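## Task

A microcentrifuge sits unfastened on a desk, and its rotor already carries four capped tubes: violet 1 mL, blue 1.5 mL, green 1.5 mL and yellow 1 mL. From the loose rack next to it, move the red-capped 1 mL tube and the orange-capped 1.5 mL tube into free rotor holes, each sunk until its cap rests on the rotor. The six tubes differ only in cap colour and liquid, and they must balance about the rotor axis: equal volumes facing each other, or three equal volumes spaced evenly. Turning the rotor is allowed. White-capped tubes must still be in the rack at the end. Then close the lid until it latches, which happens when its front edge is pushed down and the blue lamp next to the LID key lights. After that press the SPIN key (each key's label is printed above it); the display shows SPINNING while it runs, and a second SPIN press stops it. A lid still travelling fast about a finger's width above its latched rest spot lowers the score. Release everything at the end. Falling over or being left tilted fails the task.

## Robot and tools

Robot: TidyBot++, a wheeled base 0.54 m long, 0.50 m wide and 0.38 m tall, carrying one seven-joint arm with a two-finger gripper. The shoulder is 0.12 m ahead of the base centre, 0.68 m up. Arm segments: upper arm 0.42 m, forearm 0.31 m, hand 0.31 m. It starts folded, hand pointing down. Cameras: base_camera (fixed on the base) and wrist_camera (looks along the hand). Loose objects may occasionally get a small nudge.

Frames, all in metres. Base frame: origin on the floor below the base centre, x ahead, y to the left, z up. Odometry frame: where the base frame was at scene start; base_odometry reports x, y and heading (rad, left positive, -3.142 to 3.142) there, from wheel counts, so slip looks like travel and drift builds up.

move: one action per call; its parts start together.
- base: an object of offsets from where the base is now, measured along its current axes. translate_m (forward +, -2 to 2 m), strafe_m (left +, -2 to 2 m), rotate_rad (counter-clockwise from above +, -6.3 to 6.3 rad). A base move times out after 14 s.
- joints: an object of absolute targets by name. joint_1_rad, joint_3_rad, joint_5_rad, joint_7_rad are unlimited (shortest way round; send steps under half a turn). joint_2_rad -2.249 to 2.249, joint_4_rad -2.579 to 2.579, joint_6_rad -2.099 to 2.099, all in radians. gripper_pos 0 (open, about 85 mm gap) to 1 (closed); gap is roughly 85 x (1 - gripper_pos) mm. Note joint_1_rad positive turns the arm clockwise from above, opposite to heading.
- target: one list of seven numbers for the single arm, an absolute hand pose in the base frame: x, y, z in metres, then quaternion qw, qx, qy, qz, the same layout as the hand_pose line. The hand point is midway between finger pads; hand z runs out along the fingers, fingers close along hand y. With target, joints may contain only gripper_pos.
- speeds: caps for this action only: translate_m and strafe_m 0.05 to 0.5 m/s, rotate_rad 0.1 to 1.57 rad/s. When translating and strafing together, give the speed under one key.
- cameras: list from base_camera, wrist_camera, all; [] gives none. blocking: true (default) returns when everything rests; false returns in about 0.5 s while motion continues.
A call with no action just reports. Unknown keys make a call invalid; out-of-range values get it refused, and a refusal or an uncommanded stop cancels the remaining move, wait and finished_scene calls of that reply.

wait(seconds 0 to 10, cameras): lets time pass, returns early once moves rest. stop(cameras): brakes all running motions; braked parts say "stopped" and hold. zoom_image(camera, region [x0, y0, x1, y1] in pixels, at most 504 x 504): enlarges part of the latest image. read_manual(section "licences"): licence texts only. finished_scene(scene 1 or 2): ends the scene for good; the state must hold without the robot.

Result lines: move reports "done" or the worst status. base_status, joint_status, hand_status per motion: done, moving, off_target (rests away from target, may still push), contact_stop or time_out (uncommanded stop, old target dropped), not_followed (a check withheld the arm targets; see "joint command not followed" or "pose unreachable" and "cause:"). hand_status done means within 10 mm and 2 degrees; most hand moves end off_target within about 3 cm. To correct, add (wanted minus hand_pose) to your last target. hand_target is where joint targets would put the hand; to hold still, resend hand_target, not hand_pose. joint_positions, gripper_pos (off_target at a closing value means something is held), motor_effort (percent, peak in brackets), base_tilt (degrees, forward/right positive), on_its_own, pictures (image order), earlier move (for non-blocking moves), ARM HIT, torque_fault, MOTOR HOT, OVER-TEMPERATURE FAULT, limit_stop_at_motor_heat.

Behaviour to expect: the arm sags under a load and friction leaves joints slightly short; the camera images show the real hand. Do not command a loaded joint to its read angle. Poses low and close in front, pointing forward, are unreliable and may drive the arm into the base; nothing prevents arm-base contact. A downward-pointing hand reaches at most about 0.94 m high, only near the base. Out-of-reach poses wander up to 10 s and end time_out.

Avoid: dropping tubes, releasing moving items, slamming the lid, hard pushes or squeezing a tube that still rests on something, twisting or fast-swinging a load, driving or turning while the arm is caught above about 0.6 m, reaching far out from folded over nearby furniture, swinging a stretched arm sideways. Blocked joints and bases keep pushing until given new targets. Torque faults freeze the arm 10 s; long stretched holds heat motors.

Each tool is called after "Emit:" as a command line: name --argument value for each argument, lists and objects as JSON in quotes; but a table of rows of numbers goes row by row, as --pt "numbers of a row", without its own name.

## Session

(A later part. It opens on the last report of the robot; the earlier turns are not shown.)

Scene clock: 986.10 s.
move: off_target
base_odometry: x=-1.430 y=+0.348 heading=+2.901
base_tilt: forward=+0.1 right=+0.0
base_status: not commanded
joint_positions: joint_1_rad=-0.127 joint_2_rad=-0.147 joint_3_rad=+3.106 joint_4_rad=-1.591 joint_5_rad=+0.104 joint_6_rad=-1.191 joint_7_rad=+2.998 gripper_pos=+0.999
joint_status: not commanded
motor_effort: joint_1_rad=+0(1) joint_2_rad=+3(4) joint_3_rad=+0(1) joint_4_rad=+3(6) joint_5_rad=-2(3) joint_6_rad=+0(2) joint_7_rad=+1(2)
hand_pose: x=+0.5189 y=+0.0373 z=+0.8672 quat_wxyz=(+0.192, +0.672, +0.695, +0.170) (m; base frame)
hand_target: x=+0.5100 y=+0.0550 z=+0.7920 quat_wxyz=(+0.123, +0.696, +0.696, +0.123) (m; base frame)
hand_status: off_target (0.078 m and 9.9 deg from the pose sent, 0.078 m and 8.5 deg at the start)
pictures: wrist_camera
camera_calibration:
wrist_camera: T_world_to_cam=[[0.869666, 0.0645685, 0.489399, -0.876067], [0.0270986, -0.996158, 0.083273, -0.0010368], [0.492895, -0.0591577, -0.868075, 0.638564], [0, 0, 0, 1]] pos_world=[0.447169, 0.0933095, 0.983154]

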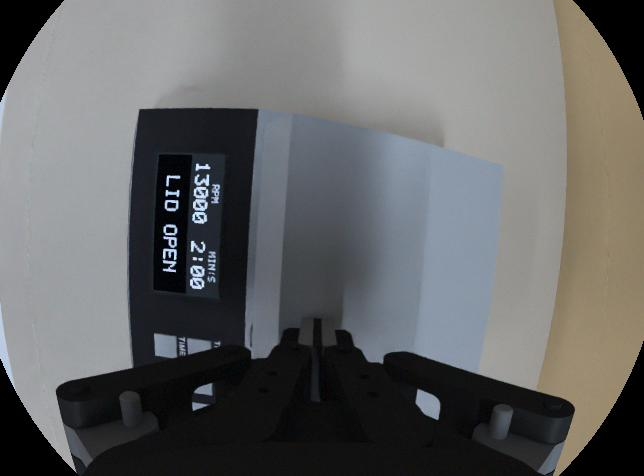

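Emit:
move --target '[0.502,0.055,0.777,0.123,0.696,0.696,0.123]' --cameras '[]'

Emit:
move --target '[0.494,0.055,0.762,0.123,0.696,0.696,0.123]' --cameras '["wrist_camera"]'

Scene clock: 989.20 s.
move: off_target
base_odometry: x=-1.430 y=+0.348 heading=+2.901
base_tilt: forward=+0.1 right=+0.0
base_status: not commanded
joint_positions: joint_1_rad=-0.143 joint_2_rad=-0.175 joint_3_rad=+3.122 joint_4_rad=-1.637 joint_5_rad=+0.104 joint_6_rad=-1.130 joint_7_rad=+2.998 gripper_pos=+0.999
joint_status: not commanded
motor_effort: joint_1_rad=-1(2) joint_2_rad=+5(7) joint_3_rad=-1(2) joint_4_rad=+2(3) joint_5_rad=-3(4) joint_6_rad=-1(2) joint_7_rad=+1(1)
hand_pose: x=+0.5197 y=+0.0378 z=+0.8665 quat_wxyz=(+0.203, +0.667, +0.692, +0.187) (m; base frame)
hand_target: x=+0.5020 y=+0.0550 z=+0.7770 quat_wxyz=(+0.123, +0.696, +0.696, +0.123) (m; base frame)
hand_status: off_target (0.093 m and 12.2 deg from the pose sent, 0.093 m and 9.9 deg at the start)
pictures: none
No camera images: "cameras" was empty.

Scene clock: 989.97 s.
move: off_target
base_odometry: x=-1.430 y=+0.348 heading=+2.901
base_tilt: forward=+0.1 right=+0.0
base_status: not commanded
joint_positions: joint_1_rad=-0.157 joint_2_rad=-0.203 joint_3_rad=+3.137 joint_4_rad=-1.681 joint_5_rad=+0.104 joint_6_rad=-1.075 joint_7_rad=+2.991 gripper_pos=+0.999
joint_status: not commanded
motor_effort: joint_1_rad=-2(2) joint_2_rad=+11(11) joint_3_rad=-1(2) joint_4_rad=-2(3) joint_5_rad=-5(5) joint_6_rad=-3(3) joint_7_rad=+1(1)
hand_pose: x=+0.5191 y=+0.0378 z=+0.8656 quat_wxyz=(+0.212, +0.664, +0.687, +0.204) (m; base frame)
hand_target: x=+0.4940 y=+0.0550 z=+0.7620 quat_wxyz=(+0.123, +0.696, +0.696, +0.123) (m; base frame)
hand_status: off_target (0.108 m and 14.3 deg from the pose sent, 0.109 m and 12.2 deg at the start)
pictures: wrist_camera
camera_calibration:
wrist_camera: T_world_to_cam=[[0.827144, 0.0594614, 0.558836, -0.91338], [0.0270719, -0.997448, 0.0660612, 0.0145654], [0.561338, -0.0395133, -0.826643, 0.565006], [0, 0, 0, 1]] pos_world=[0.437943, 0.0911644, 0.976525]

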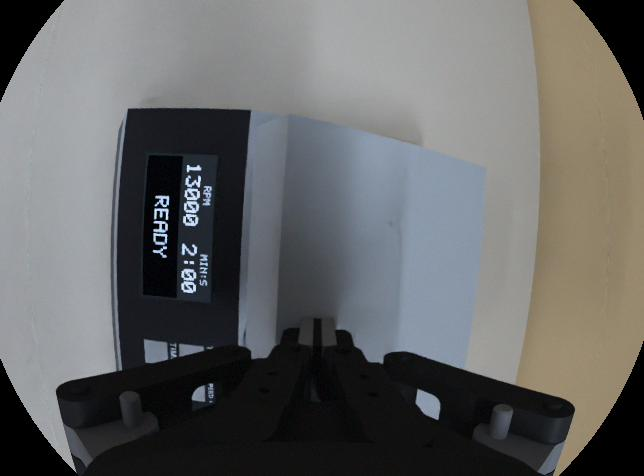

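Emit:
move --target '[0.515,0.055,0.88,0.123,0.696,0.696,0.123]' --cameras '[]'

Emit:
move --target '[0.47,0.01,0.93,0.02,0.70,0.70,0.02]' --cameras '["wrist_camera"]'

Scene clock: 993.87 s.
move: off_target
base_odometry: x=-1.430 y=+0.348 heading=+2.901
base_tilt: forward=+0.1 right=+0.0
base_status: not commanded
joint_positions: joint_1_rad=-0.156 joint_2_rad=-0.038 joint_3_rad=+3.109 joint_4_rad=-1.387 joint_5_rad=+0.099 joint_6_rad=-1.407 joint_7_rad=+2.991 gripper_pos=+0.999
joint_status: not commanded
motor_effort: joint_1_rad=+0(2) joint_2_rad=-18(19) joint_3_rad=+1(2) joint_4_rad=+17(18) joint_5_rad=+0(5) joint_6_rad=+2(3) joint_7_rad=+1(1)
hand_pose: x=+0.5243 y=+0.0481 z=+0.8844 quat_wxyz=(+0.151, +0.681, +0.705, +0.127) (m; base frame)
hand_target: x=+0.5150 y=+0.0550 z=+0.8800 quat_wxyz=(+0.123, +0.696, +0.696, +0.123) (m; base frame)
hand_status: off_target (0.012 m and 3.9 deg from the pose sent, 0.023 m and 14.3 deg at the start)
pictures: none
No camera images: "cameras" was empty.

Scene clock: 995.80 s.
move: off_target
base_odometry: x=-1.430 y=+0.348 heading=+2.901
base_tilt: forward=+0.1 right=+0.0
base_status: not commanded
joint_positions: joint_1_rad=+0.034 joint_2_rad=+0.106 joint_3_rad=+3.047 joint_4_rad=-0.988 joint_5_rad=+0.065 joint_6_rad=-1.936 joint_7_rad=+3.029 gripper_pos=+0.999
joint_status: not commanded
motor_effort: joint_1_rad=+0(1) joint_2_rad=-20(20) joint_3_rad=+1(1) joint_4_rad=+14(18) joint_5_rad=-1(1) joint_6_rad=+0(4) joint_7_rad=+1(1)
hand_pose: x=+0.4765 y=+0.0011 z=+0.9354 quat_wxyz=(+0.055, +0.734, +0.677, +0.026) (m; base frame)
hand_target: x=+0.4700 y=+0.0100 z=+0.9300 quat_wxyz=(+0.020, +0.707, +0.707, +0.020) (m; base frame)
hand_status: off_target (0.012 m and 6.1 deg from the pose sent, 0.080 m and 19.7 deg at the start)
pictures: wrist_camera
camera_calibration:
wrist_camera: T_world_to_cam=[[0.992368, -0.0525729, 0.111545, -0.575109], [-0.0611993, -0.995275, 0.0753752, 0.00780862], [0.107056, -0.0816264, -0.990897, 1.01539], [0, 0, 0, 1]] pos_world=[0.462495, 0.0604189, 1.06971]

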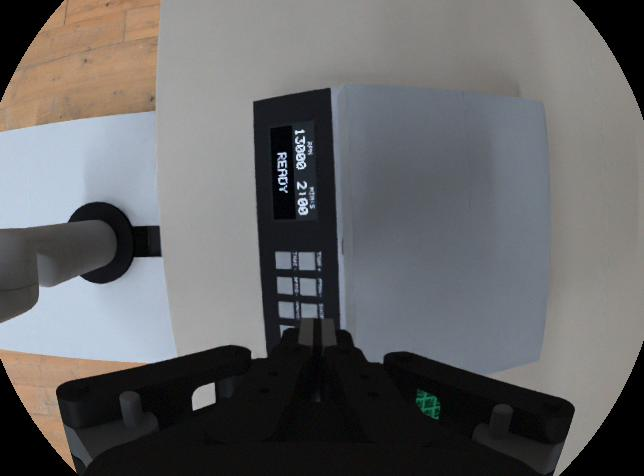

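Emit:
move --target '[0.47,-0.05,0.92,0.02,0.70,0.70,0.02]' --cameras '["wrist_camera"]'

Emit:
zoom_image --camera "wrist_camera" --region '[220, 60, 400, 340]'

Emit:
move --target '[0.47,-0.05,0.88,0.02,0.70,0.70,0.02]' --cameras '["wrist_camera"]'

Emit:
zoom_image --camera "wrist_camera" --region '[220, 60, 400, 340]'

Scene clock: 1002.53 s.
move: off_target
base_odometry: x=-1.430 y=+0.348 heading=+2.901
base_tilt: forward=+0.1 right=+0.0
base_status: not commanded
joint_positions: joint_1_rad=+0.165 joint_2_rad=+0.106 joint_3_rad=+3.095 joint_4_rad=-1.005 joint_5_rad=+0.041 joint_6_rad=-1.939 joint_7_rad=+3.211 gripper_pos=+0.999
joint_status: not commanded
motor_effort: joint_1_rad=+0(2) joint_2_rad=-20(21) joint_3_rad=+0(2) joint_4_rad=+14(15) joint_5_rad=-1(1) joint_6_rad=+1(1) joint_7_rad=+1(2)
hand_pose: x=+0.4691 y=-0.0536 z=+0.9296 quat_wxyz=(+0.045, +0.729, +0.683, +0.016) (m; base frame)
hand_target: x=+0.4700 y=-0.0500 z=+0.9200 quat_wxyz=(+0.020, +0.707, +0.707, +0.020) (m; base frame)
hand_status: off_target (0.010 m and 4.8 deg from the pose sent, 0.054 m and 6.1 deg at the start)
pictures: wrist_camera
camera_calibration:
wrist_camera: T_world_to_cam=[[0.995736, -0.0380701, 0.0840238, -0.545273], [-0.0446329, -0.99598, 0.077662, -0.0566011], [0.0807295, -0.0810811, -0.993433, 1.02069], [0, 0, 0, 1]] pos_world=[0.458022, 0.00562658, 1.0642]

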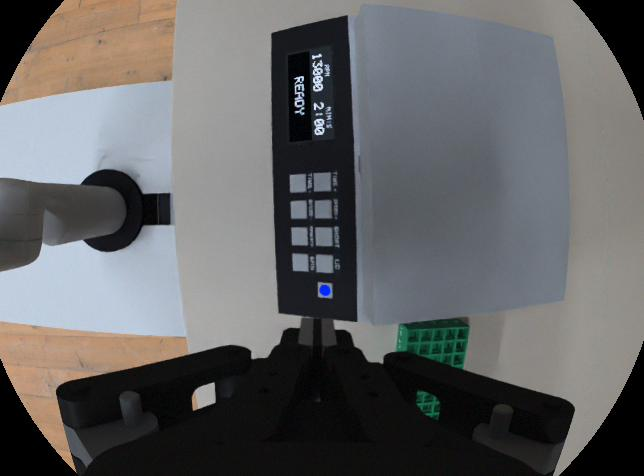

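Scaled by 1.800.

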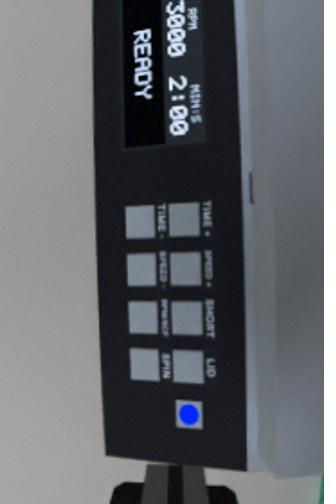

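Scene clock: 1003.67 s.
move: off_target
base_odometry: x=-1.430 y=+0.348 heading=+2.901
base_tilt: forward=+0.1 right=+0.0
base_status: not commanded
joint_positions: joint_1_rad=+0.165 joint_2_rad=+0.093 joint_3_rad=+3.130 joint_4_rad=-1.186 joint_5_rad=+0.037 joint_6_rad=-1.846 joint_7_rad=+3.220 gripper_pos=+0.999
joint_status: not commanded
motor_effort: joint_1_rad=+0(1) joint_2_rad=-20(22) joint_3_rad=+0(1) joint_4_rad=+15(16) joint_5_rad=-1(1) joint_6_rad=+0(1) joint_7_rad=+1(2)
hand_pose: x=+0.4587 y=-0.0625 z=+0.8801 quat_wxyz=(+0.017, +0.737, +0.676, -0.008) (m; base frame)
hand_target: x=+0.4700 y=-0.0500 z=+0.8800 quat_wxyz=(+0.020, +0.707, +0.707, +0.020) (m; base frame)
hand_status: off_target (0.017 m and 5.9 deg from the pose sent, 0.050 m and 4.8 deg at the start)
pictures: wrist_camera
camera_calibration:
wrist_camera: T_world_to_cam=[[0.99818, -0.0594941, 0.00982052, -0.468222], [-0.0600557, -0.995498, 0.0733256, -0.0511315], [0.00541387, -0.073782, -0.99726, 1.00998], [0, 0, 0, 1]] pos_world=[0.458832, -0.00423973, 1.01556]

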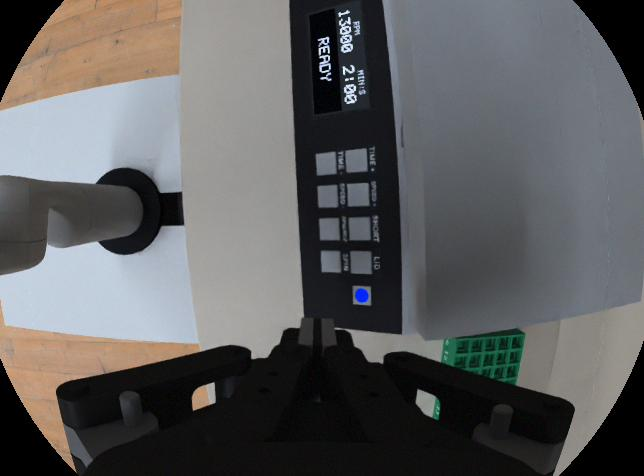

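Scaled by 1.800.

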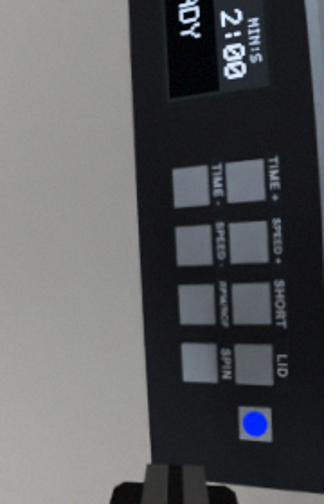

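Emit:
move --target '[0.475,-0.0235,0.882,0.02,0.70,0.70,0.02]' --cameras '["wrist_camera"]'

Emit:
zoom_image --camera "wrist_camera" --region '[220, 180, 420, 360]'

Scene clock: 1013.50 s.
move: off_target
base_odometry: x=-1.430 y=+0.348 heading=+2.901
base_tilt: forward=+0.2 right=+0.0
base_status: not commanded
joint_positions: joint_1_rad=+0.121 joint_2_rad=+0.093 joint_3_rad=+3.113 joint_4_rad=-1.185 joint_5_rad=+0.035 joint_6_rad=-1.845 joint_7_rad=+3.217 gripper_pos=+0.999
joint_status: not commanded
motor_effort: joint_1_rad=+0(2) joint_2_rad=-20(21) joint_3_rad=+0(2) joint_4_rad=+15(16) joint_5_rad=+0(1) joint_6_rad=-1(1) joint_7_rad=+1(1)
hand_pose: x=+0.4620 y=-0.0417 z=+0.8804 quat_wxyz=(+0.017, +0.716, +0.697, -0.006) (m; base frame)
hand_target: x=+0.4750 y=-0.0235 z=+0.8820 quat_wxyz=(+0.020, +0.707, +0.707, +0.020) (m; base frame)
hand_status: off_target (0.022 m and 3.4 deg from the pose sent, 0.042 m and 5.9 deg at the start)
pictures: wrist_camera
camera_calibration:
wrist_camera: T_world_to_cam=[[0.999921, -0.000947078, 0.0125196, -0.471068], [-0.00182291, -0.997536, 0.0701319, -0.054393], [0.0124223, -0.0701492, -0.997459, 1.00885], [0, 0, 0, 1]] pos_world=[0.458399, 0.0160646, 1.016]

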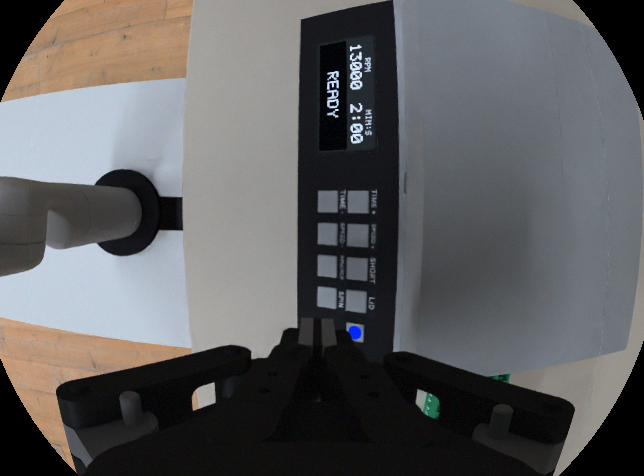

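Scaled by 2.520.

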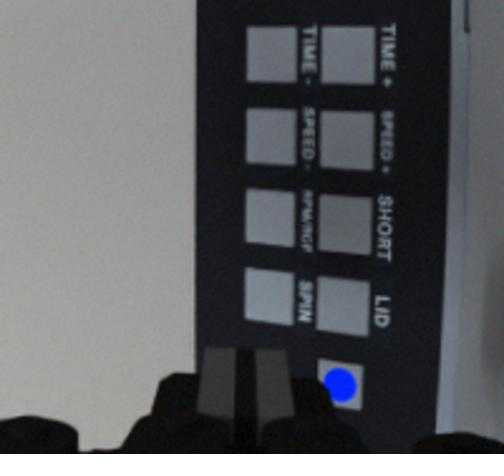

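Emit:
move --target '[0.478,-0.017,0.860,0.02,0.70,0.70,0.02]' --cameras '["wrist_camera"]'

Emit:
zoom_image --camera "wrist_camera" --region '[220, 180, 420, 360]'

Scene clock: 1022.23 s.
move: off_target
base_odometry: x=-1.430 y=+0.348 heading=+2.901
base_tilt: forward=+0.1 right=+0.0
base_status: not commanded
joint_positions: joint_1_rad=+0.109 joint_2_rad=+0.089 joint_3_rad=+3.113 joint_4_rad=-1.255 joint_5_rad=+0.035 joint_6_rad=-1.779 joint_7_rad=+3.217 gripper_pos=+0.999
joint_status: not commanded
motor_effort: joint_1_rad=+0(1) joint_2_rad=-20(22) joint_3_rad=+1(1) joint_4_rad=+16(17) joint_5_rad=-1(1) joint_6_rad=+0(1) joint_7_rad=+1(1)
hand_pose: x=+0.4662 y=-0.0381 z=+0.8606 quat_wxyz=(+0.018, +0.712, +0.702, -0.006) (m; base frame)
hand_target: x=+0.4780 y=-0.0170 z=+0.8600 quat_wxyz=(+0.020, +0.707, +0.707, +0.020) (m; base frame)
hand_status: off_target (0.024 m and 3.1 deg from the pose sent, 0.036 m and 3.4 deg at the start)
pictures: wrist_camera
camera_calibration:
wrist_camera: T_world_to_cam=[[0.999836, 0.0129625, 0.0126358, -0.474487], [0.0120357, -0.997414, 0.0708484, -0.056472], [0.0135215, -0.0706847, -0.997407, 0.988773], [0, 0, 0, 1]] pos_world=[0.461719, 0.0197157, 0.996206]

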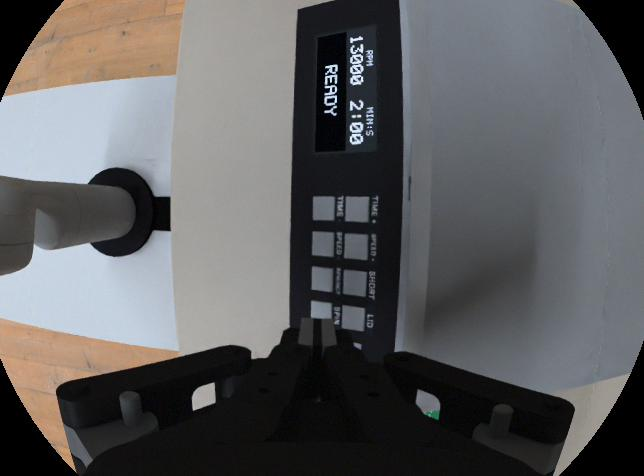

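Scaled by 2.520.

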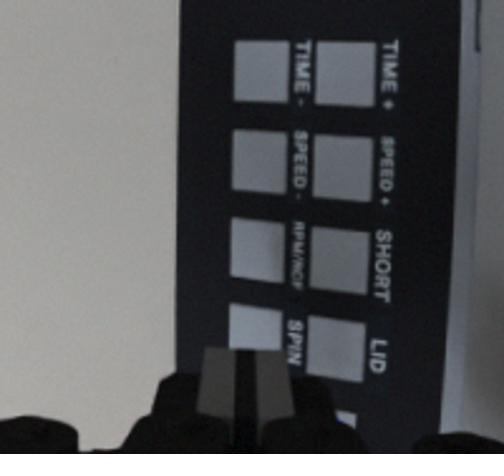

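Emit:
move --target '[0.478,-0.0135,0.848,0.02,0.70,0.70,0.02]' --cameras '["wrist_camera"]'

Emit:
zoom_image --camera "wrist_camera" --region '[220, 180, 420, 360]'

Scene clock: 1035.57 s.
move: off_target
base_odometry: x=-1.430 y=+0.348 heading=+2.901
base_tilt: forward=+0.1 right=+0.0
base_status: not commanded
joint_positions: joint_1_rad=+0.100 joint_2_rad=+0.084 joint_3_rad=+3.113 joint_4_rad=-1.301 joint_5_rad=+0.035 joint_6_rad=-1.738 joint_7_rad=+3.217 gripper_pos=+0.999
joint_status: not commanded
motor_effort: joint_1_rad=+0(1) joint_2_rad=-20(22) joint_3_rad=+0(1) joint_4_rad=+16(17) joint_5_rad=+0(1) joint_6_rad=+0(1) joint_7_rad=+1(1)
hand_pose: x=+0.4671 y=-0.0348 z=+0.8484 quat_wxyz=(+0.018, +0.708, +0.706, -0.006) (m; base frame)
hand_target: x=+0.4780 y=-0.0135 z=+0.8480 quat_wxyz=(+0.020, +0.707, +0.707, +0.020) (m; base frame)
hand_status: off_target (0.024 m and 3.0 deg from the pose sent, 0.030 m and 3.1 deg at the start)
pictures: wrist_camera
camera_calibration:
wrist_camera: T_world_to_cam=[[0.999626, 0.0239936, 0.0131355, -0.475254], [0.0229977, -0.997187, 0.0713401, -0.0578808], [0.0148103, -0.0710113, -0.997366, 0.976121], [0, 0, 0, 1]] pos_world=[0.46195, 0.0230007, 0.983921]

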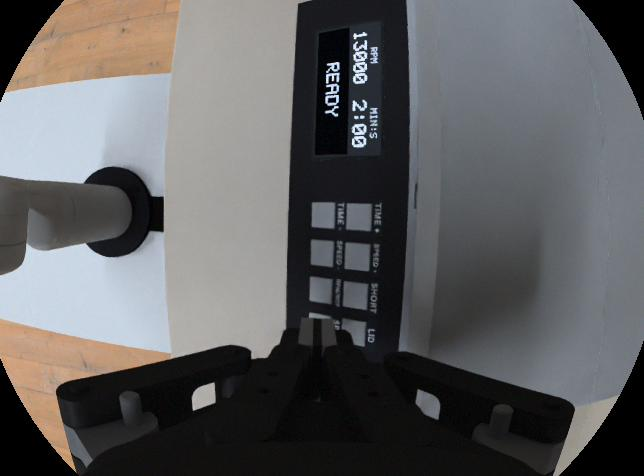

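Scaled by 2.520.

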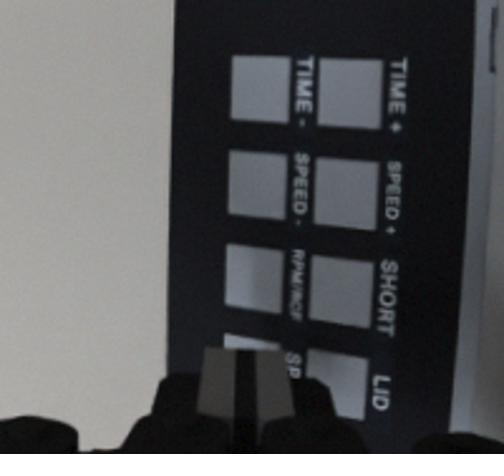

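Emit:
move --target '[0.477,-0.0135,0.840,0.02,0.70,0.70,0.02]' --cameras '["wrist_camera"]'

Emit:
move --target '[0.477,-0.0135,0.833,0.02,0.70,0.70,0.02]' --cameras '["wrist_camera"]'

Scene clock: 1038.77 s.
move: off_target
base_odometry: x=-1.430 y=+0.348 heading=+2.901
base_tilt: forward=+0.2 right=+0.0
base_status: not commanded
joint_positions: joint_1_rad=+0.097 joint_2_rad=+0.078 joint_3_rad=+3.113 joint_4_rad=-1.333 joint_5_rad=+0.035 joint_6_rad=-1.711 joint_7_rad=+3.217 gripper_pos=+0.999
joint_status: not commanded
motor_effort: joint_1_rad=+0(1) joint_2_rad=-20(21) joint_3_rad=+0(1) joint_4_rad=+15(17) joint_5_rad=+0(1) joint_6_rad=+0(1) joint_7_rad=+1(1)
hand_pose: x=+0.4666 y=-0.0337 z=+0.8402 quat_wxyz=(+0.018, +0.706, +0.708, -0.006) (m; base frame)
hand_target: x=+0.4770 y=-0.0135 z=+0.8400 quat_wxyz=(+0.020, +0.707, +0.707, +0.020) (m; base frame)
hand_status: off_target (0.023 m and 3.0 deg from the pose sent, 0.025 m and 3.0 deg at the start)
pictures: wrist_camera
camera_calibration:
wrist_camera: T_world_to_cam=[[0.999518, 0.0280634, 0.0132687, -0.474614], [0.0270432, -0.997062, 0.0716608, -0.0583139], [0.0152407, -0.0712675, -0.997341, 0.967783], [0, 0, 0, 1]] pos_world=[0.461212, 0.0241481, 0.975686]

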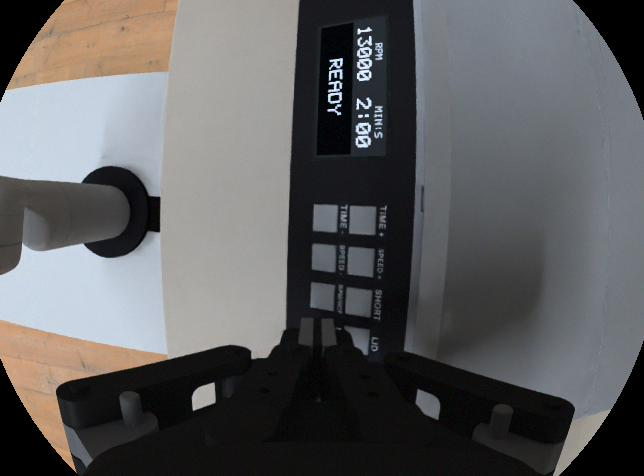

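Scene clock: 1039.40 s.
move: off_target
base_odometry: x=-1.430 y=+0.348 heading=+2.901
base_tilt: forward=+0.2 right=+0.0
base_status: not commanded
joint_positions: joint_1_rad=+0.095 joint_2_rad=+0.076 joint_3_rad=+3.113 joint_4_rad=-1.358 joint_5_rad=+0.035 joint_6_rad=-1.687 joint_7_rad=+3.217 gripper_pos=+0.999
joint_status: not commanded
motor_effort: joint_1_rad=+0(1) joint_2_rad=-20(21) joint_3_rad=+1(1) joint_4_rad=+15(16) joint_5_rad=+0(1) joint_6_rad=-1(2) joint_7_rad=+1(1)
hand_pose: x=+0.4669 y=-0.0332 z=+0.8333 quat_wxyz=(+0.018, +0.705, +0.708, -0.006) (m; base frame)
hand_target: x=+0.4770 y=-0.0135 z=+0.8330 quat_wxyz=(+0.020, +0.707, +0.707, +0.020) (m; base frame)
hand_status: off_target (0.022 m and 3.0 deg from the pose sent, 0.024 m and 3.0 deg at the start)
pictures: wrist_camera
camera_calibration:
wrist_camera: T_world_to_cam=[[0.999446, 0.0301639, 0.0140921, -0.475394], [0.0290754, -0.996986, 0.0719324, -0.0585757], [0.0162194, -0.0714828, -0.99731, 0.960501], [0, 0, 0, 1]] pos_world=[0.461255, 0.0245999, 0.96883]

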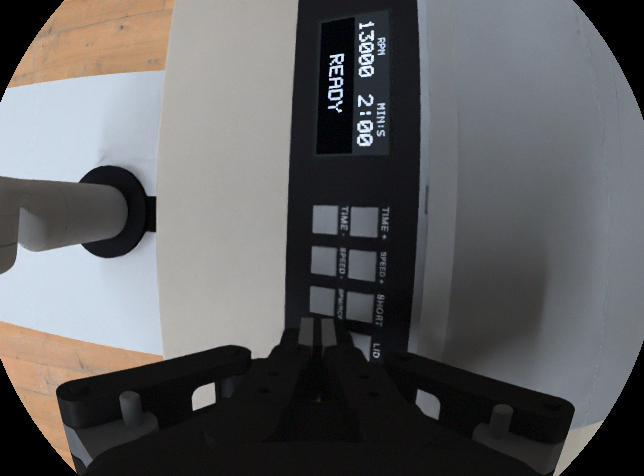

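Emit:
move --target '[0.477,-0.0135,0.826,0.02,0.70,0.70,0.02]' --cameras '["wrist_camera"]'

Emit:
move --target '[0.477,-0.0135,0.820,0.02,0.70,0.70,0.02]' --cameras '["wrist_camera"]'

Scene clock: 1041.97 s.
move: off_target
base_odometry: x=-1.430 y=+0.348 heading=+2.901
base_tilt: forward=+0.2 right=+0.0
base_status: not commanded
joint_positions: joint_1_rad=+0.094 joint_2_rad=+0.073 joint_3_rad=+3.113 joint_4_rad=-1.383 joint_5_rad=+0.035 joint_6_rad=-1.664 joint_7_rad=+3.217 gripper_pos=+0.999
joint_status: not commanded
motor_effort: joint_1_rad=+0(1) joint_2_rad=-20(21) joint_3_rad=+1(2) joint_4_rad=+16(17) joint_5_rad=-1(1) joint_6_rad=-1(1) joint_7_rad=+1(1)
hand_pose: x=+0.4670 y=-0.0327 z=+0.8264 quat_wxyz=(+0.019, +0.705, +0.709, -0.005) (m; base frame)
hand_target: x=+0.4770 y=-0.0135 z=+0.8260 quat_wxyz=(+0.020, +0.707, +0.707, +0.020) (m; base frame)
hand_status: off_target (0.022 m and 3.0 deg from the pose sent, 0.023 m and 3.0 deg at the start)
pictures: wrist_camera
camera_calibration:
wrist_camera: T_world_to_cam=[[0.999369, 0.0323777, 0.0146187, -0.475712], [0.0312423, -0.996904, 0.0721547, -0.0587862], [0.0169097, -0.0716524, -0.997286, 0.953304], [0, 0, 0, 1]] pos_world=[0.461128, 0.0251047, 0.961913]

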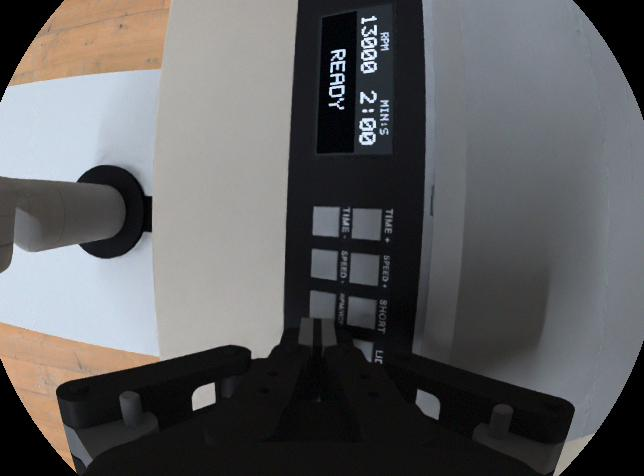

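Scene clock: 1042.53 s.
move: off_target
base_odometry: x=-1.430 y=+0.348 heading=+2.901
base_tilt: forward=+0.1 right=+0.0
base_status: not commanded
joint_positions: joint_1_rad=+0.093 joint_2_rad=+0.071 joint_3_rad=+3.113 joint_4_rad=-1.402 joint_5_rad=+0.035 joint_6_rad=-1.645 joint_7_rad=+3.217 gripper_pos=+0.999
joint_status: not commanded
motor_effort: joint_1_rad=+0(1) joint_2_rad=-20(20) joint_3_rad=+1(1) joint_4_rad=+16(16) joint_5_rad=-1(1) joint_6_rad=+0(1) joint_7_rad=+1(1)
hand_pose: x=+0.4671 y=-0.0324 z=+0.8211 quat_wxyz=(+0.020, +0.704, +0.710, -0.005) (m; base frame)
hand_target: x=+0.4770 y=-0.0135 z=+0.8200 quat_wxyz=(+0.020, +0.707, +0.707, +0.020) (m; base frame)
hand_status: off_target (0.021 m and 2.9 deg from the pose sent, 0.023 m and 3.0 deg at the start)
pictures: wrist_camera
camera_calibration:
wrist_camera: T_world_to_cam=[[0.999288, 0.0339086, 0.0165465, -0.477287], [0.0326251, -0.996836, 0.072487, -0.0590284], [0.0189521, -0.0718956, -0.997232, 0.946983], [0, 0, 0, 1]] pos_world=[0.460926, 0.0254264, 0.956538]

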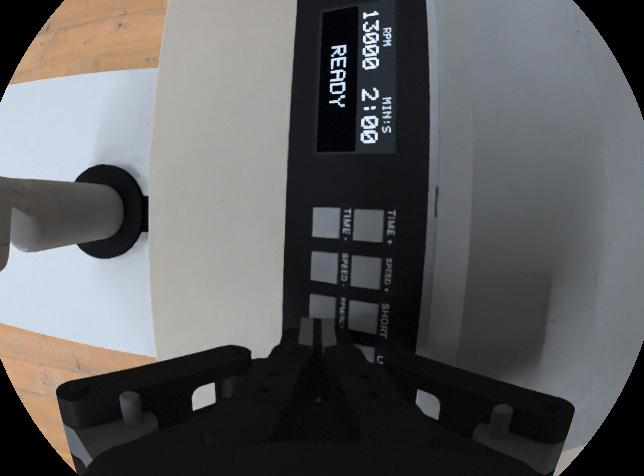

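Emit:
move --target '[0.477,-0.016,0.814,0.02,0.70,0.70,0.02]' --cameras '["wrist_camera"]'

Emit:
zoom_image --camera "wrist_camera" --region '[220, 180, 420, 360]'

Scene clock: 1053.40 s.
move: off_target
base_odometry: x=-1.430 y=+0.348 heading=+2.901
base_tilt: forward=+0.1 right=+0.0
base_status: not commanded
joint_positions: joint_1_rad=+0.093 joint_2_rad=+0.061 joint_3_rad=+3.113 joint_4_rad=-1.415 joint_5_rad=+0.035 joint_6_rad=-1.630 joint_7_rad=+3.217 gripper_pos=+0.999
joint_status: not commanded
motor_effort: joint_1_rad=+0(0) joint_2_rad=-19(20) joint_3_rad=+1(1) joint_4_rad=+15(16) joint_5_rad=-1(1) joint_6_rad=+0(1) joint_7_rad=+1(2)
hand_pose: x=+0.4669 y=-0.0324 z=+0.8206 quat_wxyz=(+0.024, +0.704, +0.710, -0.001) (m; base frame)
hand_target: x=+0.4770 y=-0.0160 z=+0.8140 quat_wxyz=(+0.020, +0.707, +0.707, +0.020) (m; base frame)
hand_status: off_target (0.020 m and 2.5 deg from the pose sent, 0.020 m and 2.9 deg at the start)
pictures: wrist_camera
camera_calibration:
wrist_camera: T_world_to_cam=[[0.998989, 0.0343747, 0.0289545, -0.487082], [0.0321512, -0.996737, 0.0740417, -0.0600171], [0.0314052, -0.073036, -0.996835, 0.940338], [0, 0, 0, 1]] pos_world=[0.458988, 0.0256006, 0.955909]

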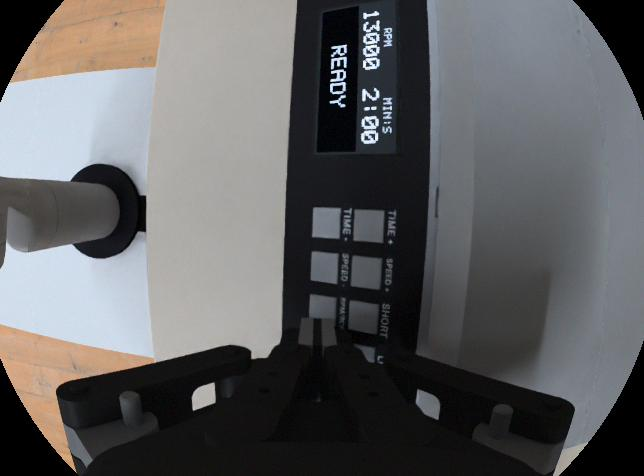

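Scaled by 2.520.

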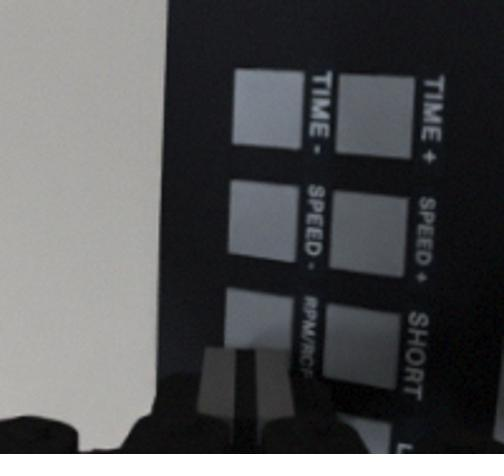

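Emit:
move --target '[0.477,-0.015,0.828,0.02,0.70,0.70,0.02]' --cameras '[]'

Emit:
move --target '[0.478,-0.022,0.826,0.02,0.70,0.70,0.02]' --cameras '["wrist_camera"]'

Emit:
zoom_image --camera "wrist_camera" --region '[220, 180, 420, 360]'

Scene clock: 1058.10 s.
move: off_target
base_odometry: x=-1.430 y=+0.348 heading=+2.901
base_tilt: forward=+0.1 right=+0.0
base_status: not commanded
joint_positions: joint_1_rad=+0.093 joint_2_rad=+0.061 joint_3_rad=+3.113 joint_4_rad=-1.390 joint_5_rad=+0.035 joint_6_rad=-1.630 joint_7_rad=+3.217 gripper_pos=+0.999
joint_status: not commanded
motor_effort: joint_1_rad=+0(1) joint_2_rad=-20(21) joint_3_rad=+1(1) joint_4_rad=+16(17) joint_5_rad=-1(1) joint_6_rad=+0(1) joint_7_rad=+1(1)
hand_pose: x=+0.4739 y=-0.0329 z=+0.8289 quat_wxyz=(+0.034, +0.704, +0.709, +0.007) (m; base frame)
hand_target: x=+0.4770 y=-0.0150 z=+0.8280 quat_wxyz=(+0.020, +0.707, +0.707, +0.020) (m; base frame)
hand_status: off_target (0.018 m and 2.2 deg from the pose sent, 0.021 m and 2.5 deg at the start)
pictures: none
No camera images: "cameras" was empty.

Scene clock: 1058.63 s.
move: off_target
base_odometry: x=-1.430 y=+0.348 heading=+2.901
base_tilt: forward=+0.1 right=+0.0
base_status: not commanded
joint_positions: joint_1_rad=+0.093 joint_2_rad=+0.061 joint_3_rad=+3.114 joint_4_rad=-1.390 joint_5_rad=+0.035 joint_6_rad=-1.630 joint_7_rad=+3.217 gripper_pos=+0.999
joint_status: not commanded
motor_effort: joint_1_rad=+0(1) joint_2_rad=-20(20) joint_3_rad=+1(1) joint_4_rad=+17(17) joint_5_rad=+0(1) joint_6_rad=+1(1) joint_7_rad=+1(1)
hand_pose: x=+0.4739 y=-0.0331 z=+0.8289 quat_wxyz=(+0.034, +0.704, +0.709, +0.007) (m; base frame)
hand_target: x=+0.4780 y=-0.0220 z=+0.8260 quat_wxyz=(+0.020, +0.707, +0.707, +0.020) (m; base frame)
hand_status: off_target (0.012 m and 2.2 deg from the pose sent, 0.012 m and 2.2 deg at the start)
pictures: wrist_camera
camera_calibration:
wrist_camera: T_world_to_cam=[[0.997954, 0.0339283, 0.0541907, -0.514741], [0.0297292, -0.996626, 0.0764989, -0.0623782], [0.0566034, -0.0747314, -0.995596, 0.935374], [0, 0, 0, 1]] pos_world=[0.462597, 0.0251984, 0.963921]

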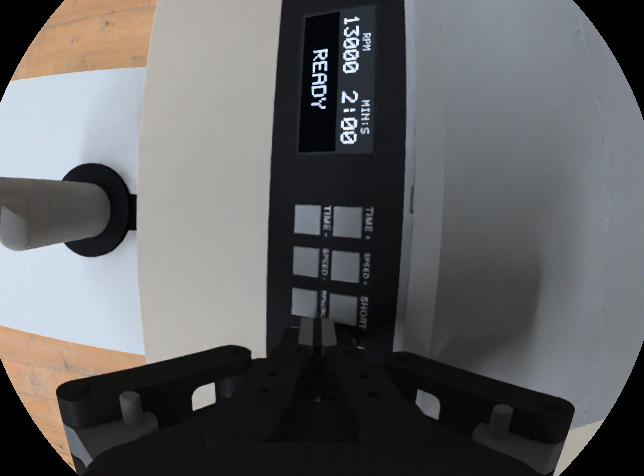

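Scaled by 2.520.

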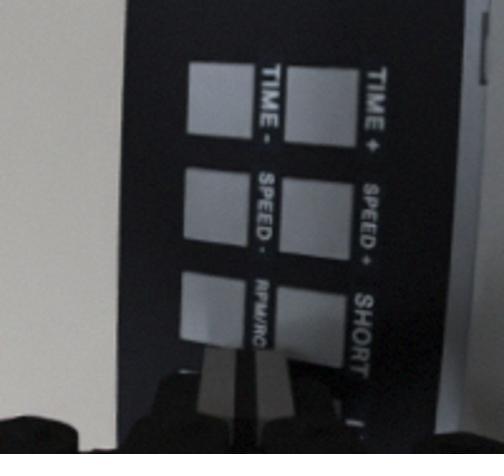

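Emit:
move --base '{"strafe_m":-0.006,"translate_m":-0.006}' --cameras '["wrist_camera"]'

Emit:
zoom_image --camera "wrist_camera" --region '[220, 180, 420, 360]'

Scene clock: 1060.93 s.
move: done
base_odometry: x=-1.423 y=+0.352 heading=+2.902
base_tilt: forward=+0.1 right=+0.0
base_status: done
joint_positions: joint_1_rad=+0.093 joint_2_rad=+0.061 joint_3_rad=+3.115 joint_4_rad=-1.390 joint_5_rad=+0.034 joint_6_rad=-1.630 joint_7_rad=+3.217 gripper_pos=+0.999
joint_status: not commanded
motor_effort: joint_1_rad=+1(3) joint_2_rad=-20(24) joint_3_rad=+1(3) joint_4_rad=+16(17) joint_5_rad=-1(1) joint_6_rad=-1(2) joint_7_rad=+1(1)
hand_pose: x=+0.4739 y=-0.0333 z=+0.8289 quat_wxyz=(+0.034, +0.704, +0.709, +0.008) (m; base frame)
hand_target: x=+0.4780 y=-0.0220 z=+0.8260 quat_wxyz=(+0.020, +0.707, +0.707, +0.020) (m; base frame)
hand_status: not commanded
pictures: wrist_camera
camera_calibration:
wrist_camera: T_world_to_cam=[[0.997994, 0.0328882, 0.0540969, -0.51472], [0.0287287, -0.996698, 0.0759466, -0.0616339], [0.056416, -0.0742401, -0.995643, 0.935445], [0, 0, 0, 1]] pos_world=[0.462684, 0.0249454, 0.963895]

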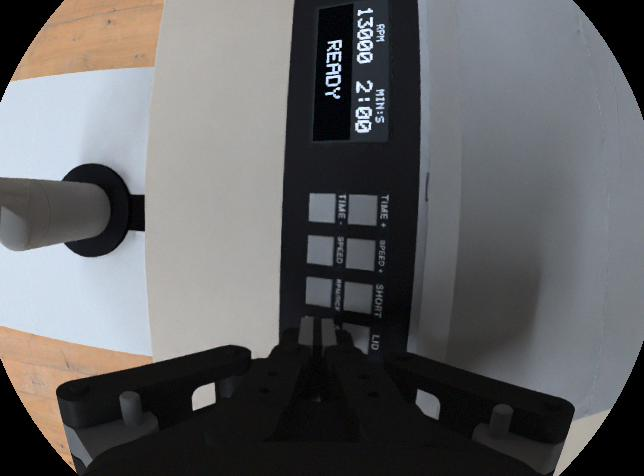

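Scaled by 2.520.

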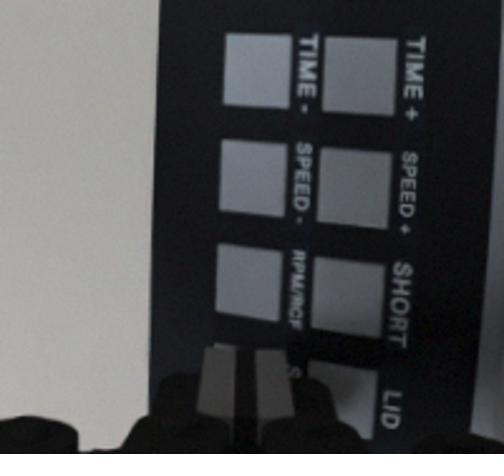

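Emit:
move --target '[0.478,-0.022,0.818,0.02,0.70,0.70,0.02]' --cameras '["wrist_camera"]'

Emit:
move --target '[0.478,-0.022,0.811,0.02,0.70,0.70,0.02]' --cameras '["wrist_camera"]'

Scene clock: 1066.27 s.
move: off_target
base_odometry: x=-1.423 y=+0.352 heading=+2.902
base_tilt: forward=+0.1 right=+0.0
base_status: not commanded
joint_positions: joint_1_rad=+0.093 joint_2_rad=+0.061 joint_3_rad=+3.115 joint_4_rad=-1.410 joint_5_rad=+0.034 joint_6_rad=-1.623 joint_7_rad=+3.217 gripper_pos=+0.999
joint_status: not commanded
motor_effort: joint_1_rad=+0(1) joint_2_rad=-20(21) joint_3_rad=+1(1) joint_4_rad=+16(17) joint_5_rad=-1(1) joint_6_rad=+0(1) joint_7_rad=+1(1)
hand_pose: x=+0.4706 y=-0.0330 z=+0.8224 quat_wxyz=(+0.029, +0.704, +0.709, +0.003) (m; base frame)
hand_target: x=+0.4780 y=-0.0220 z=+0.8180 quat_wxyz=(+0.020, +0.707, +0.707, +0.020) (m; base frame)
hand_status: off_target (0.014 m and 2.2 deg from the pose sent, 0.016 m and 2.1 deg at the start)
pictures: wrist_camera
camera_calibration:
wrist_camera: T_world_to_cam=[[0.998606, 0.0330792, 0.0411286, -0.500649], [0.0299401, -0.996754, 0.0747282, -0.0603963], [0.0434671, -0.0733926, -0.996355, 0.935903], [0, 0, 0, 1]] pos_world=[0.461078, 0.0250491, 0.957596]

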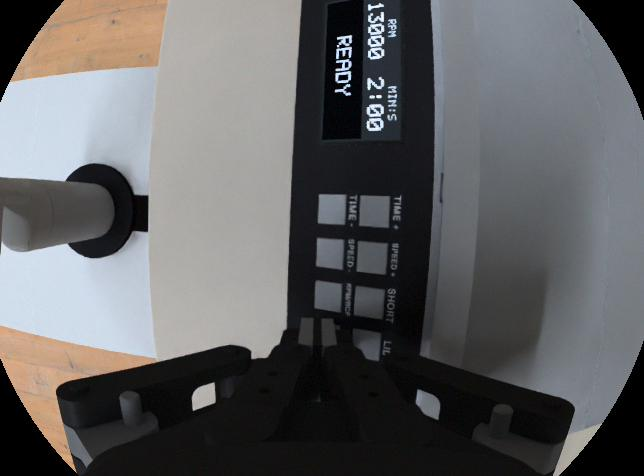

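Scene clock: 1066.87 s.
move: off_target
base_odometry: x=-1.423 y=+0.352 heading=+2.902
base_tilt: forward=+0.1 right=+0.0
base_status: not commanded
joint_positions: joint_1_rad=+0.093 joint_2_rad=+0.058 joint_3_rad=+3.115 joint_4_rad=-1.427 joint_5_rad=+0.034 joint_6_rad=-1.612 joint_7_rad=+3.217 gripper_pos=+0.999
joint_status: not commanded
motor_effort: joint_1_rad=+0(1) joint_2_rad=-19(20) joint_3_rad=+1(1) joint_4_rad=+15(16) joint_5_rad=-1(1) joint_6_rad=+0(1) joint_7_rad=+1(1)
hand_pose: x=+0.4688 y=-0.0329 z=+0.8179 quat_wxyz=(+0.027, +0.704, +0.709, +0.002) (m; base frame)
hand_target: x=+0.4780 y=-0.0220 z=+0.8110 quat_wxyz=(+0.020, +0.707, +0.707, +0.020) (m; base frame)
hand_status: off_target (0.016 m and 2.3 deg from the pose sent, 0.018 m and 2.2 deg at the start)
pictures: wrist_camera
camera_calibration:
wrist_camera: T_world_to_cam=[[0.998737, 0.0334524, 0.0374795, -0.49574], [0.030591, -0.996753, 0.0744775, -0.0599741], [0.0398492, -0.0732369, -0.996518, 0.933337], [0, 0, 0, 1]] pos_world=[0.459756, 0.0251591, 0.953134]

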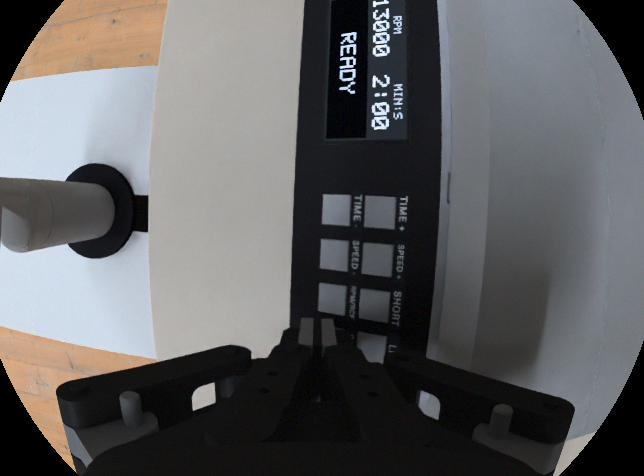

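Emit:
move --base '{"translate_m":0.005}' --cameras '["wrist_camera"]'

Emit:
zoom_image --camera "wrist_camera" --region '[220, 180, 420, 360]'

Emit:
move --target '[0.478,-0.022,0.805,0.02,0.70,0.70,0.02]' --cameras '["wrist_camera"]'

Scene clock: 1070.40 s.
move: done
base_odometry: x=-1.428 y=+0.353 heading=+2.901
base_tilt: forward=+0.2 right=+0.0
base_status: done
joint_positions: joint_1_rad=+0.093 joint_2_rad=+0.052 joint_3_rad=+3.115 joint_4_rad=-1.429 joint_5_rad=+0.034 joint_6_rad=-1.613 joint_7_rad=+3.217 gripper_pos=+0.999
joint_status: not commanded
motor_effort: joint_1_rad=+0(1) joint_2_rad=-18(19) joint_3_rad=+0(2) joint_4_rad=+16(16) joint_5_rad=+0(1) joint_6_rad=+1(8) joint_7_rad=+1(1)
hand_pose: x=+0.4670 y=-0.0328 z=+0.8195 quat_wxyz=(+0.029, +0.704, +0.709, +0.003) (m; base frame)
hand_target: x=+0.4780 y=-0.0220 z=+0.8110 quat_wxyz=(+0.020, +0.707, +0.707, +0.020) (m; base frame)
hand_status: not commanded
pictures: wrist_camera
camera_calibration:
wrist_camera: T_world_to_cam=[[0.99859, 0.0334463, 0.0412312, -0.49707], [0.0302863, -0.996722, 0.0750181, -0.0602012], [0.0436051, -0.0736635, -0.996329, 0.933132], [0, 0, 0, 1]] pos_world=[0.457503, 0.0253591, 0.954718]

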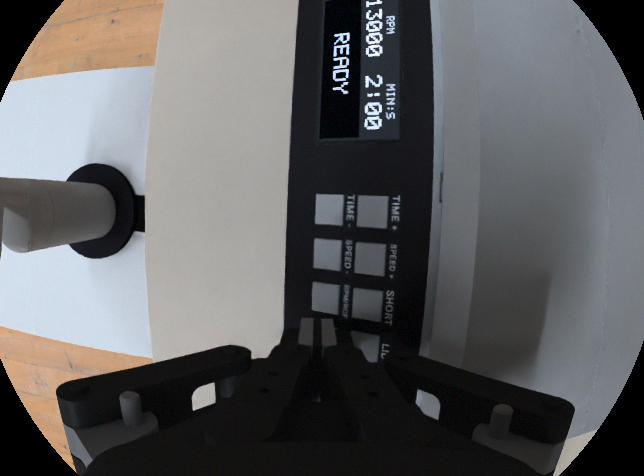

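Scaled by 2.520.

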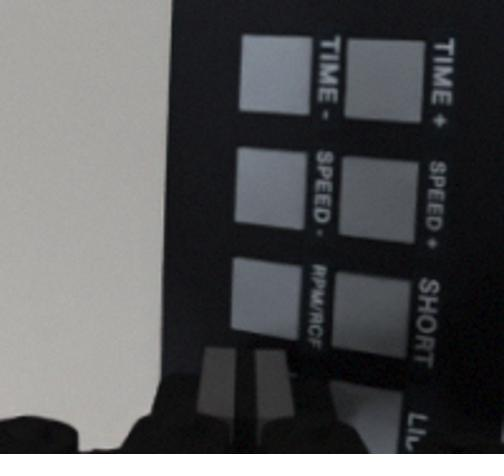

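Scene clock: 1070.97 s.
move: off_target
base_odometry: x=-1.428 y=+0.353 heading=+2.901
base_tilt: forward=+0.1 right=+0.0
base_status: not commanded
joint_positions: joint_1_rad=+0.093 joint_2_rad=+0.045 joint_3_rad=+3.115 joint_4_rad=-1.437 joint_5_rad=+0.034 joint_6_rad=-1.603 joint_7_rad=+3.217 gripper_pos=+0.999
joint_status: not commanded
motor_effort: joint_1_rad=+0(1) joint_2_rad=-15(18) joint_3_rad=+1(1) joint_4_rad=+14(16) joint_5_rad=-1(2) joint_6_rad=+2(3) joint_7_rad=+1(1)
hand_pose: x=+0.4671 y=-0.0327 z=+0.8192 quat_wxyz=(+0.032, +0.704, +0.709, +0.006) (m; base frame)
hand_target: x=+0.4780 y=-0.0220 z=+0.8050 quat_wxyz=(+0.020, +0.707, +0.707, +0.020) (m; base frame)
hand_status: off_target (0.021 m and 2.2 deg from the pose sent, 0.021 m and 2.2 deg at the start)
pictures: wrist_camera
camera_calibration:
wrist_camera: T_world_to_cam=[[0.998202, 0.0338049, 0.0495067, -0.503666], [0.0299822, -0.996655, 0.0760209, -0.0608402], [0.051911, -0.0743999, -0.995876, 0.928477], [0, 0, 0, 1]] pos_world=[0.456386, 0.0254682, 0.954208]

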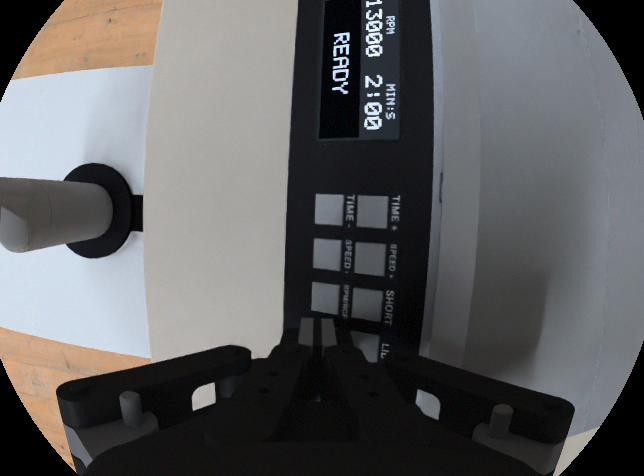

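Emit:
move --target '[0.480,-0.022,0.793,0.02,0.70,0.70,0.02]' --cameras '["wrist_camera"]'

Emit:
move --target '[0.482,-0.022,0.780,0.02,0.70,0.70,0.02]' --cameras '["wrist_camera"]'

Scene clock: 1074.07 s.
move: off_target
base_odometry: x=-1.428 y=+0.353 heading=+2.901
base_tilt: forward=+0.1 right=+0.0
base_status: not commanded
joint_positions: joint_1_rad=+0.093 joint_2_rad=+0.031 joint_3_rad=+3.115 joint_4_rad=-1.455 joint_5_rad=+0.034 joint_6_rad=-1.580 joint_7_rad=+3.217 gripper_pos=+0.999
joint_status: not commanded
motor_effort: joint_1_rad=+0(1) joint_2_rad=-11(15) joint_3_rad=-1(1) joint_4_rad=+12(13) joint_5_rad=-2(3) joint_6_rad=+3(4) joint_7_rad=+1(1)
hand_pose: x=+0.4669 y=-0.0327 z=+0.8186 quat_wxyz=(+0.039, +0.704, +0.709, +0.012) (m; base frame)
hand_target: x=+0.4800 y=-0.0220 z=+0.7930 quat_wxyz=(+0.020, +0.707, +0.707, +0.020) (m; base frame)
hand_status: off_target (0.031 m and 2.4 deg from the pose sent, 0.031 m and 2.2 deg at the start)
pictures: wrist_camera
camera_calibration:
wrist_camera: T_world_to_cam=[[0.997083, 0.0346111, 0.0680265, -0.51809], [0.0292557, -0.996508, 0.0782024, -0.0621711], [0.0704956, -0.0759842, -0.994614, 0.918163], [0, 0, 0, 1]] pos_world=[0.453671, 0.0257435, 0.953324]

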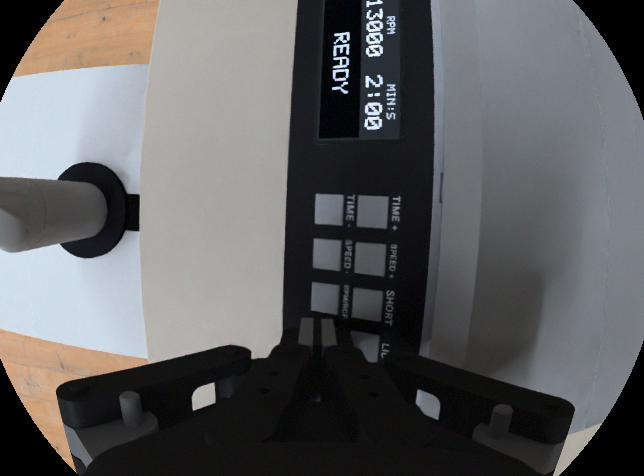

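Scene clock: 1074.73 s.
move: off_target
base_odometry: x=-1.428 y=+0.353 heading=+2.901
base_tilt: forward=+0.1 right=+0.0
base_status: not commanded
joint_positions: joint_1_rad=+0.093 joint_2_rad=+0.014 joint_3_rad=+3.115 joint_4_rad=-1.477 joint_5_rad=+0.034 joint_6_rad=-1.553 joint_7_rad=+3.217 gripper_pos=+0.999
joint_status: not commanded
motor_effort: joint_1_rad=-1(2) joint_2_rad=-5(11) joint_3_rad=-1(2) joint_4_rad=+9(12) joint_5_rad=-3(4) joint_6_rad=+5(5) joint_7_rad=+1(1)
hand_pose: x=+0.4668 y=-0.0326 z=+0.8180 quat_wxyz=(+0.048, +0.703, +0.709, +0.019) (m; base frame)
hand_target: x=+0.4820 y=-0.0220 z=+0.7800 quat_wxyz=(+0.020, +0.707, +0.707, +0.020) (m; base frame)
hand_status: off_target (0.042 m and 3.2 deg from the pose sent, 0.043 m and 2.4 deg at the start)
pictures: wrist_camera
camera_calibration:
wrist_camera: T_world_to_cam=[[0.9953, 0.0356758, 0.0900259, -0.535081], [0.0284005, -0.996323, 0.0808384, -0.0637972], [0.0925788, -0.0779017, -0.992653, 0.905577], [0, 0, 0, 1]] pos_world=[0.45054, 0.0260729, 0.952253]

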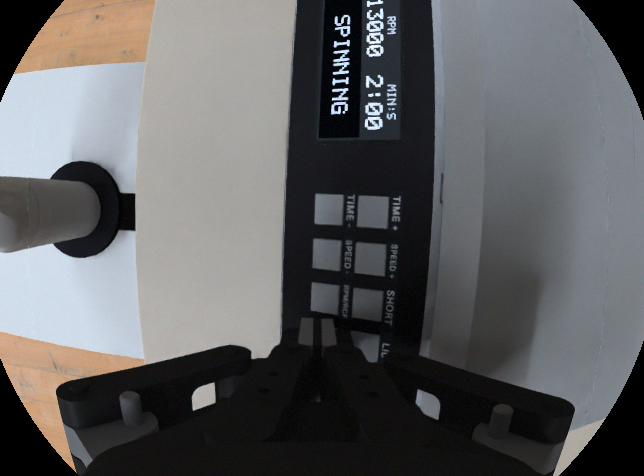

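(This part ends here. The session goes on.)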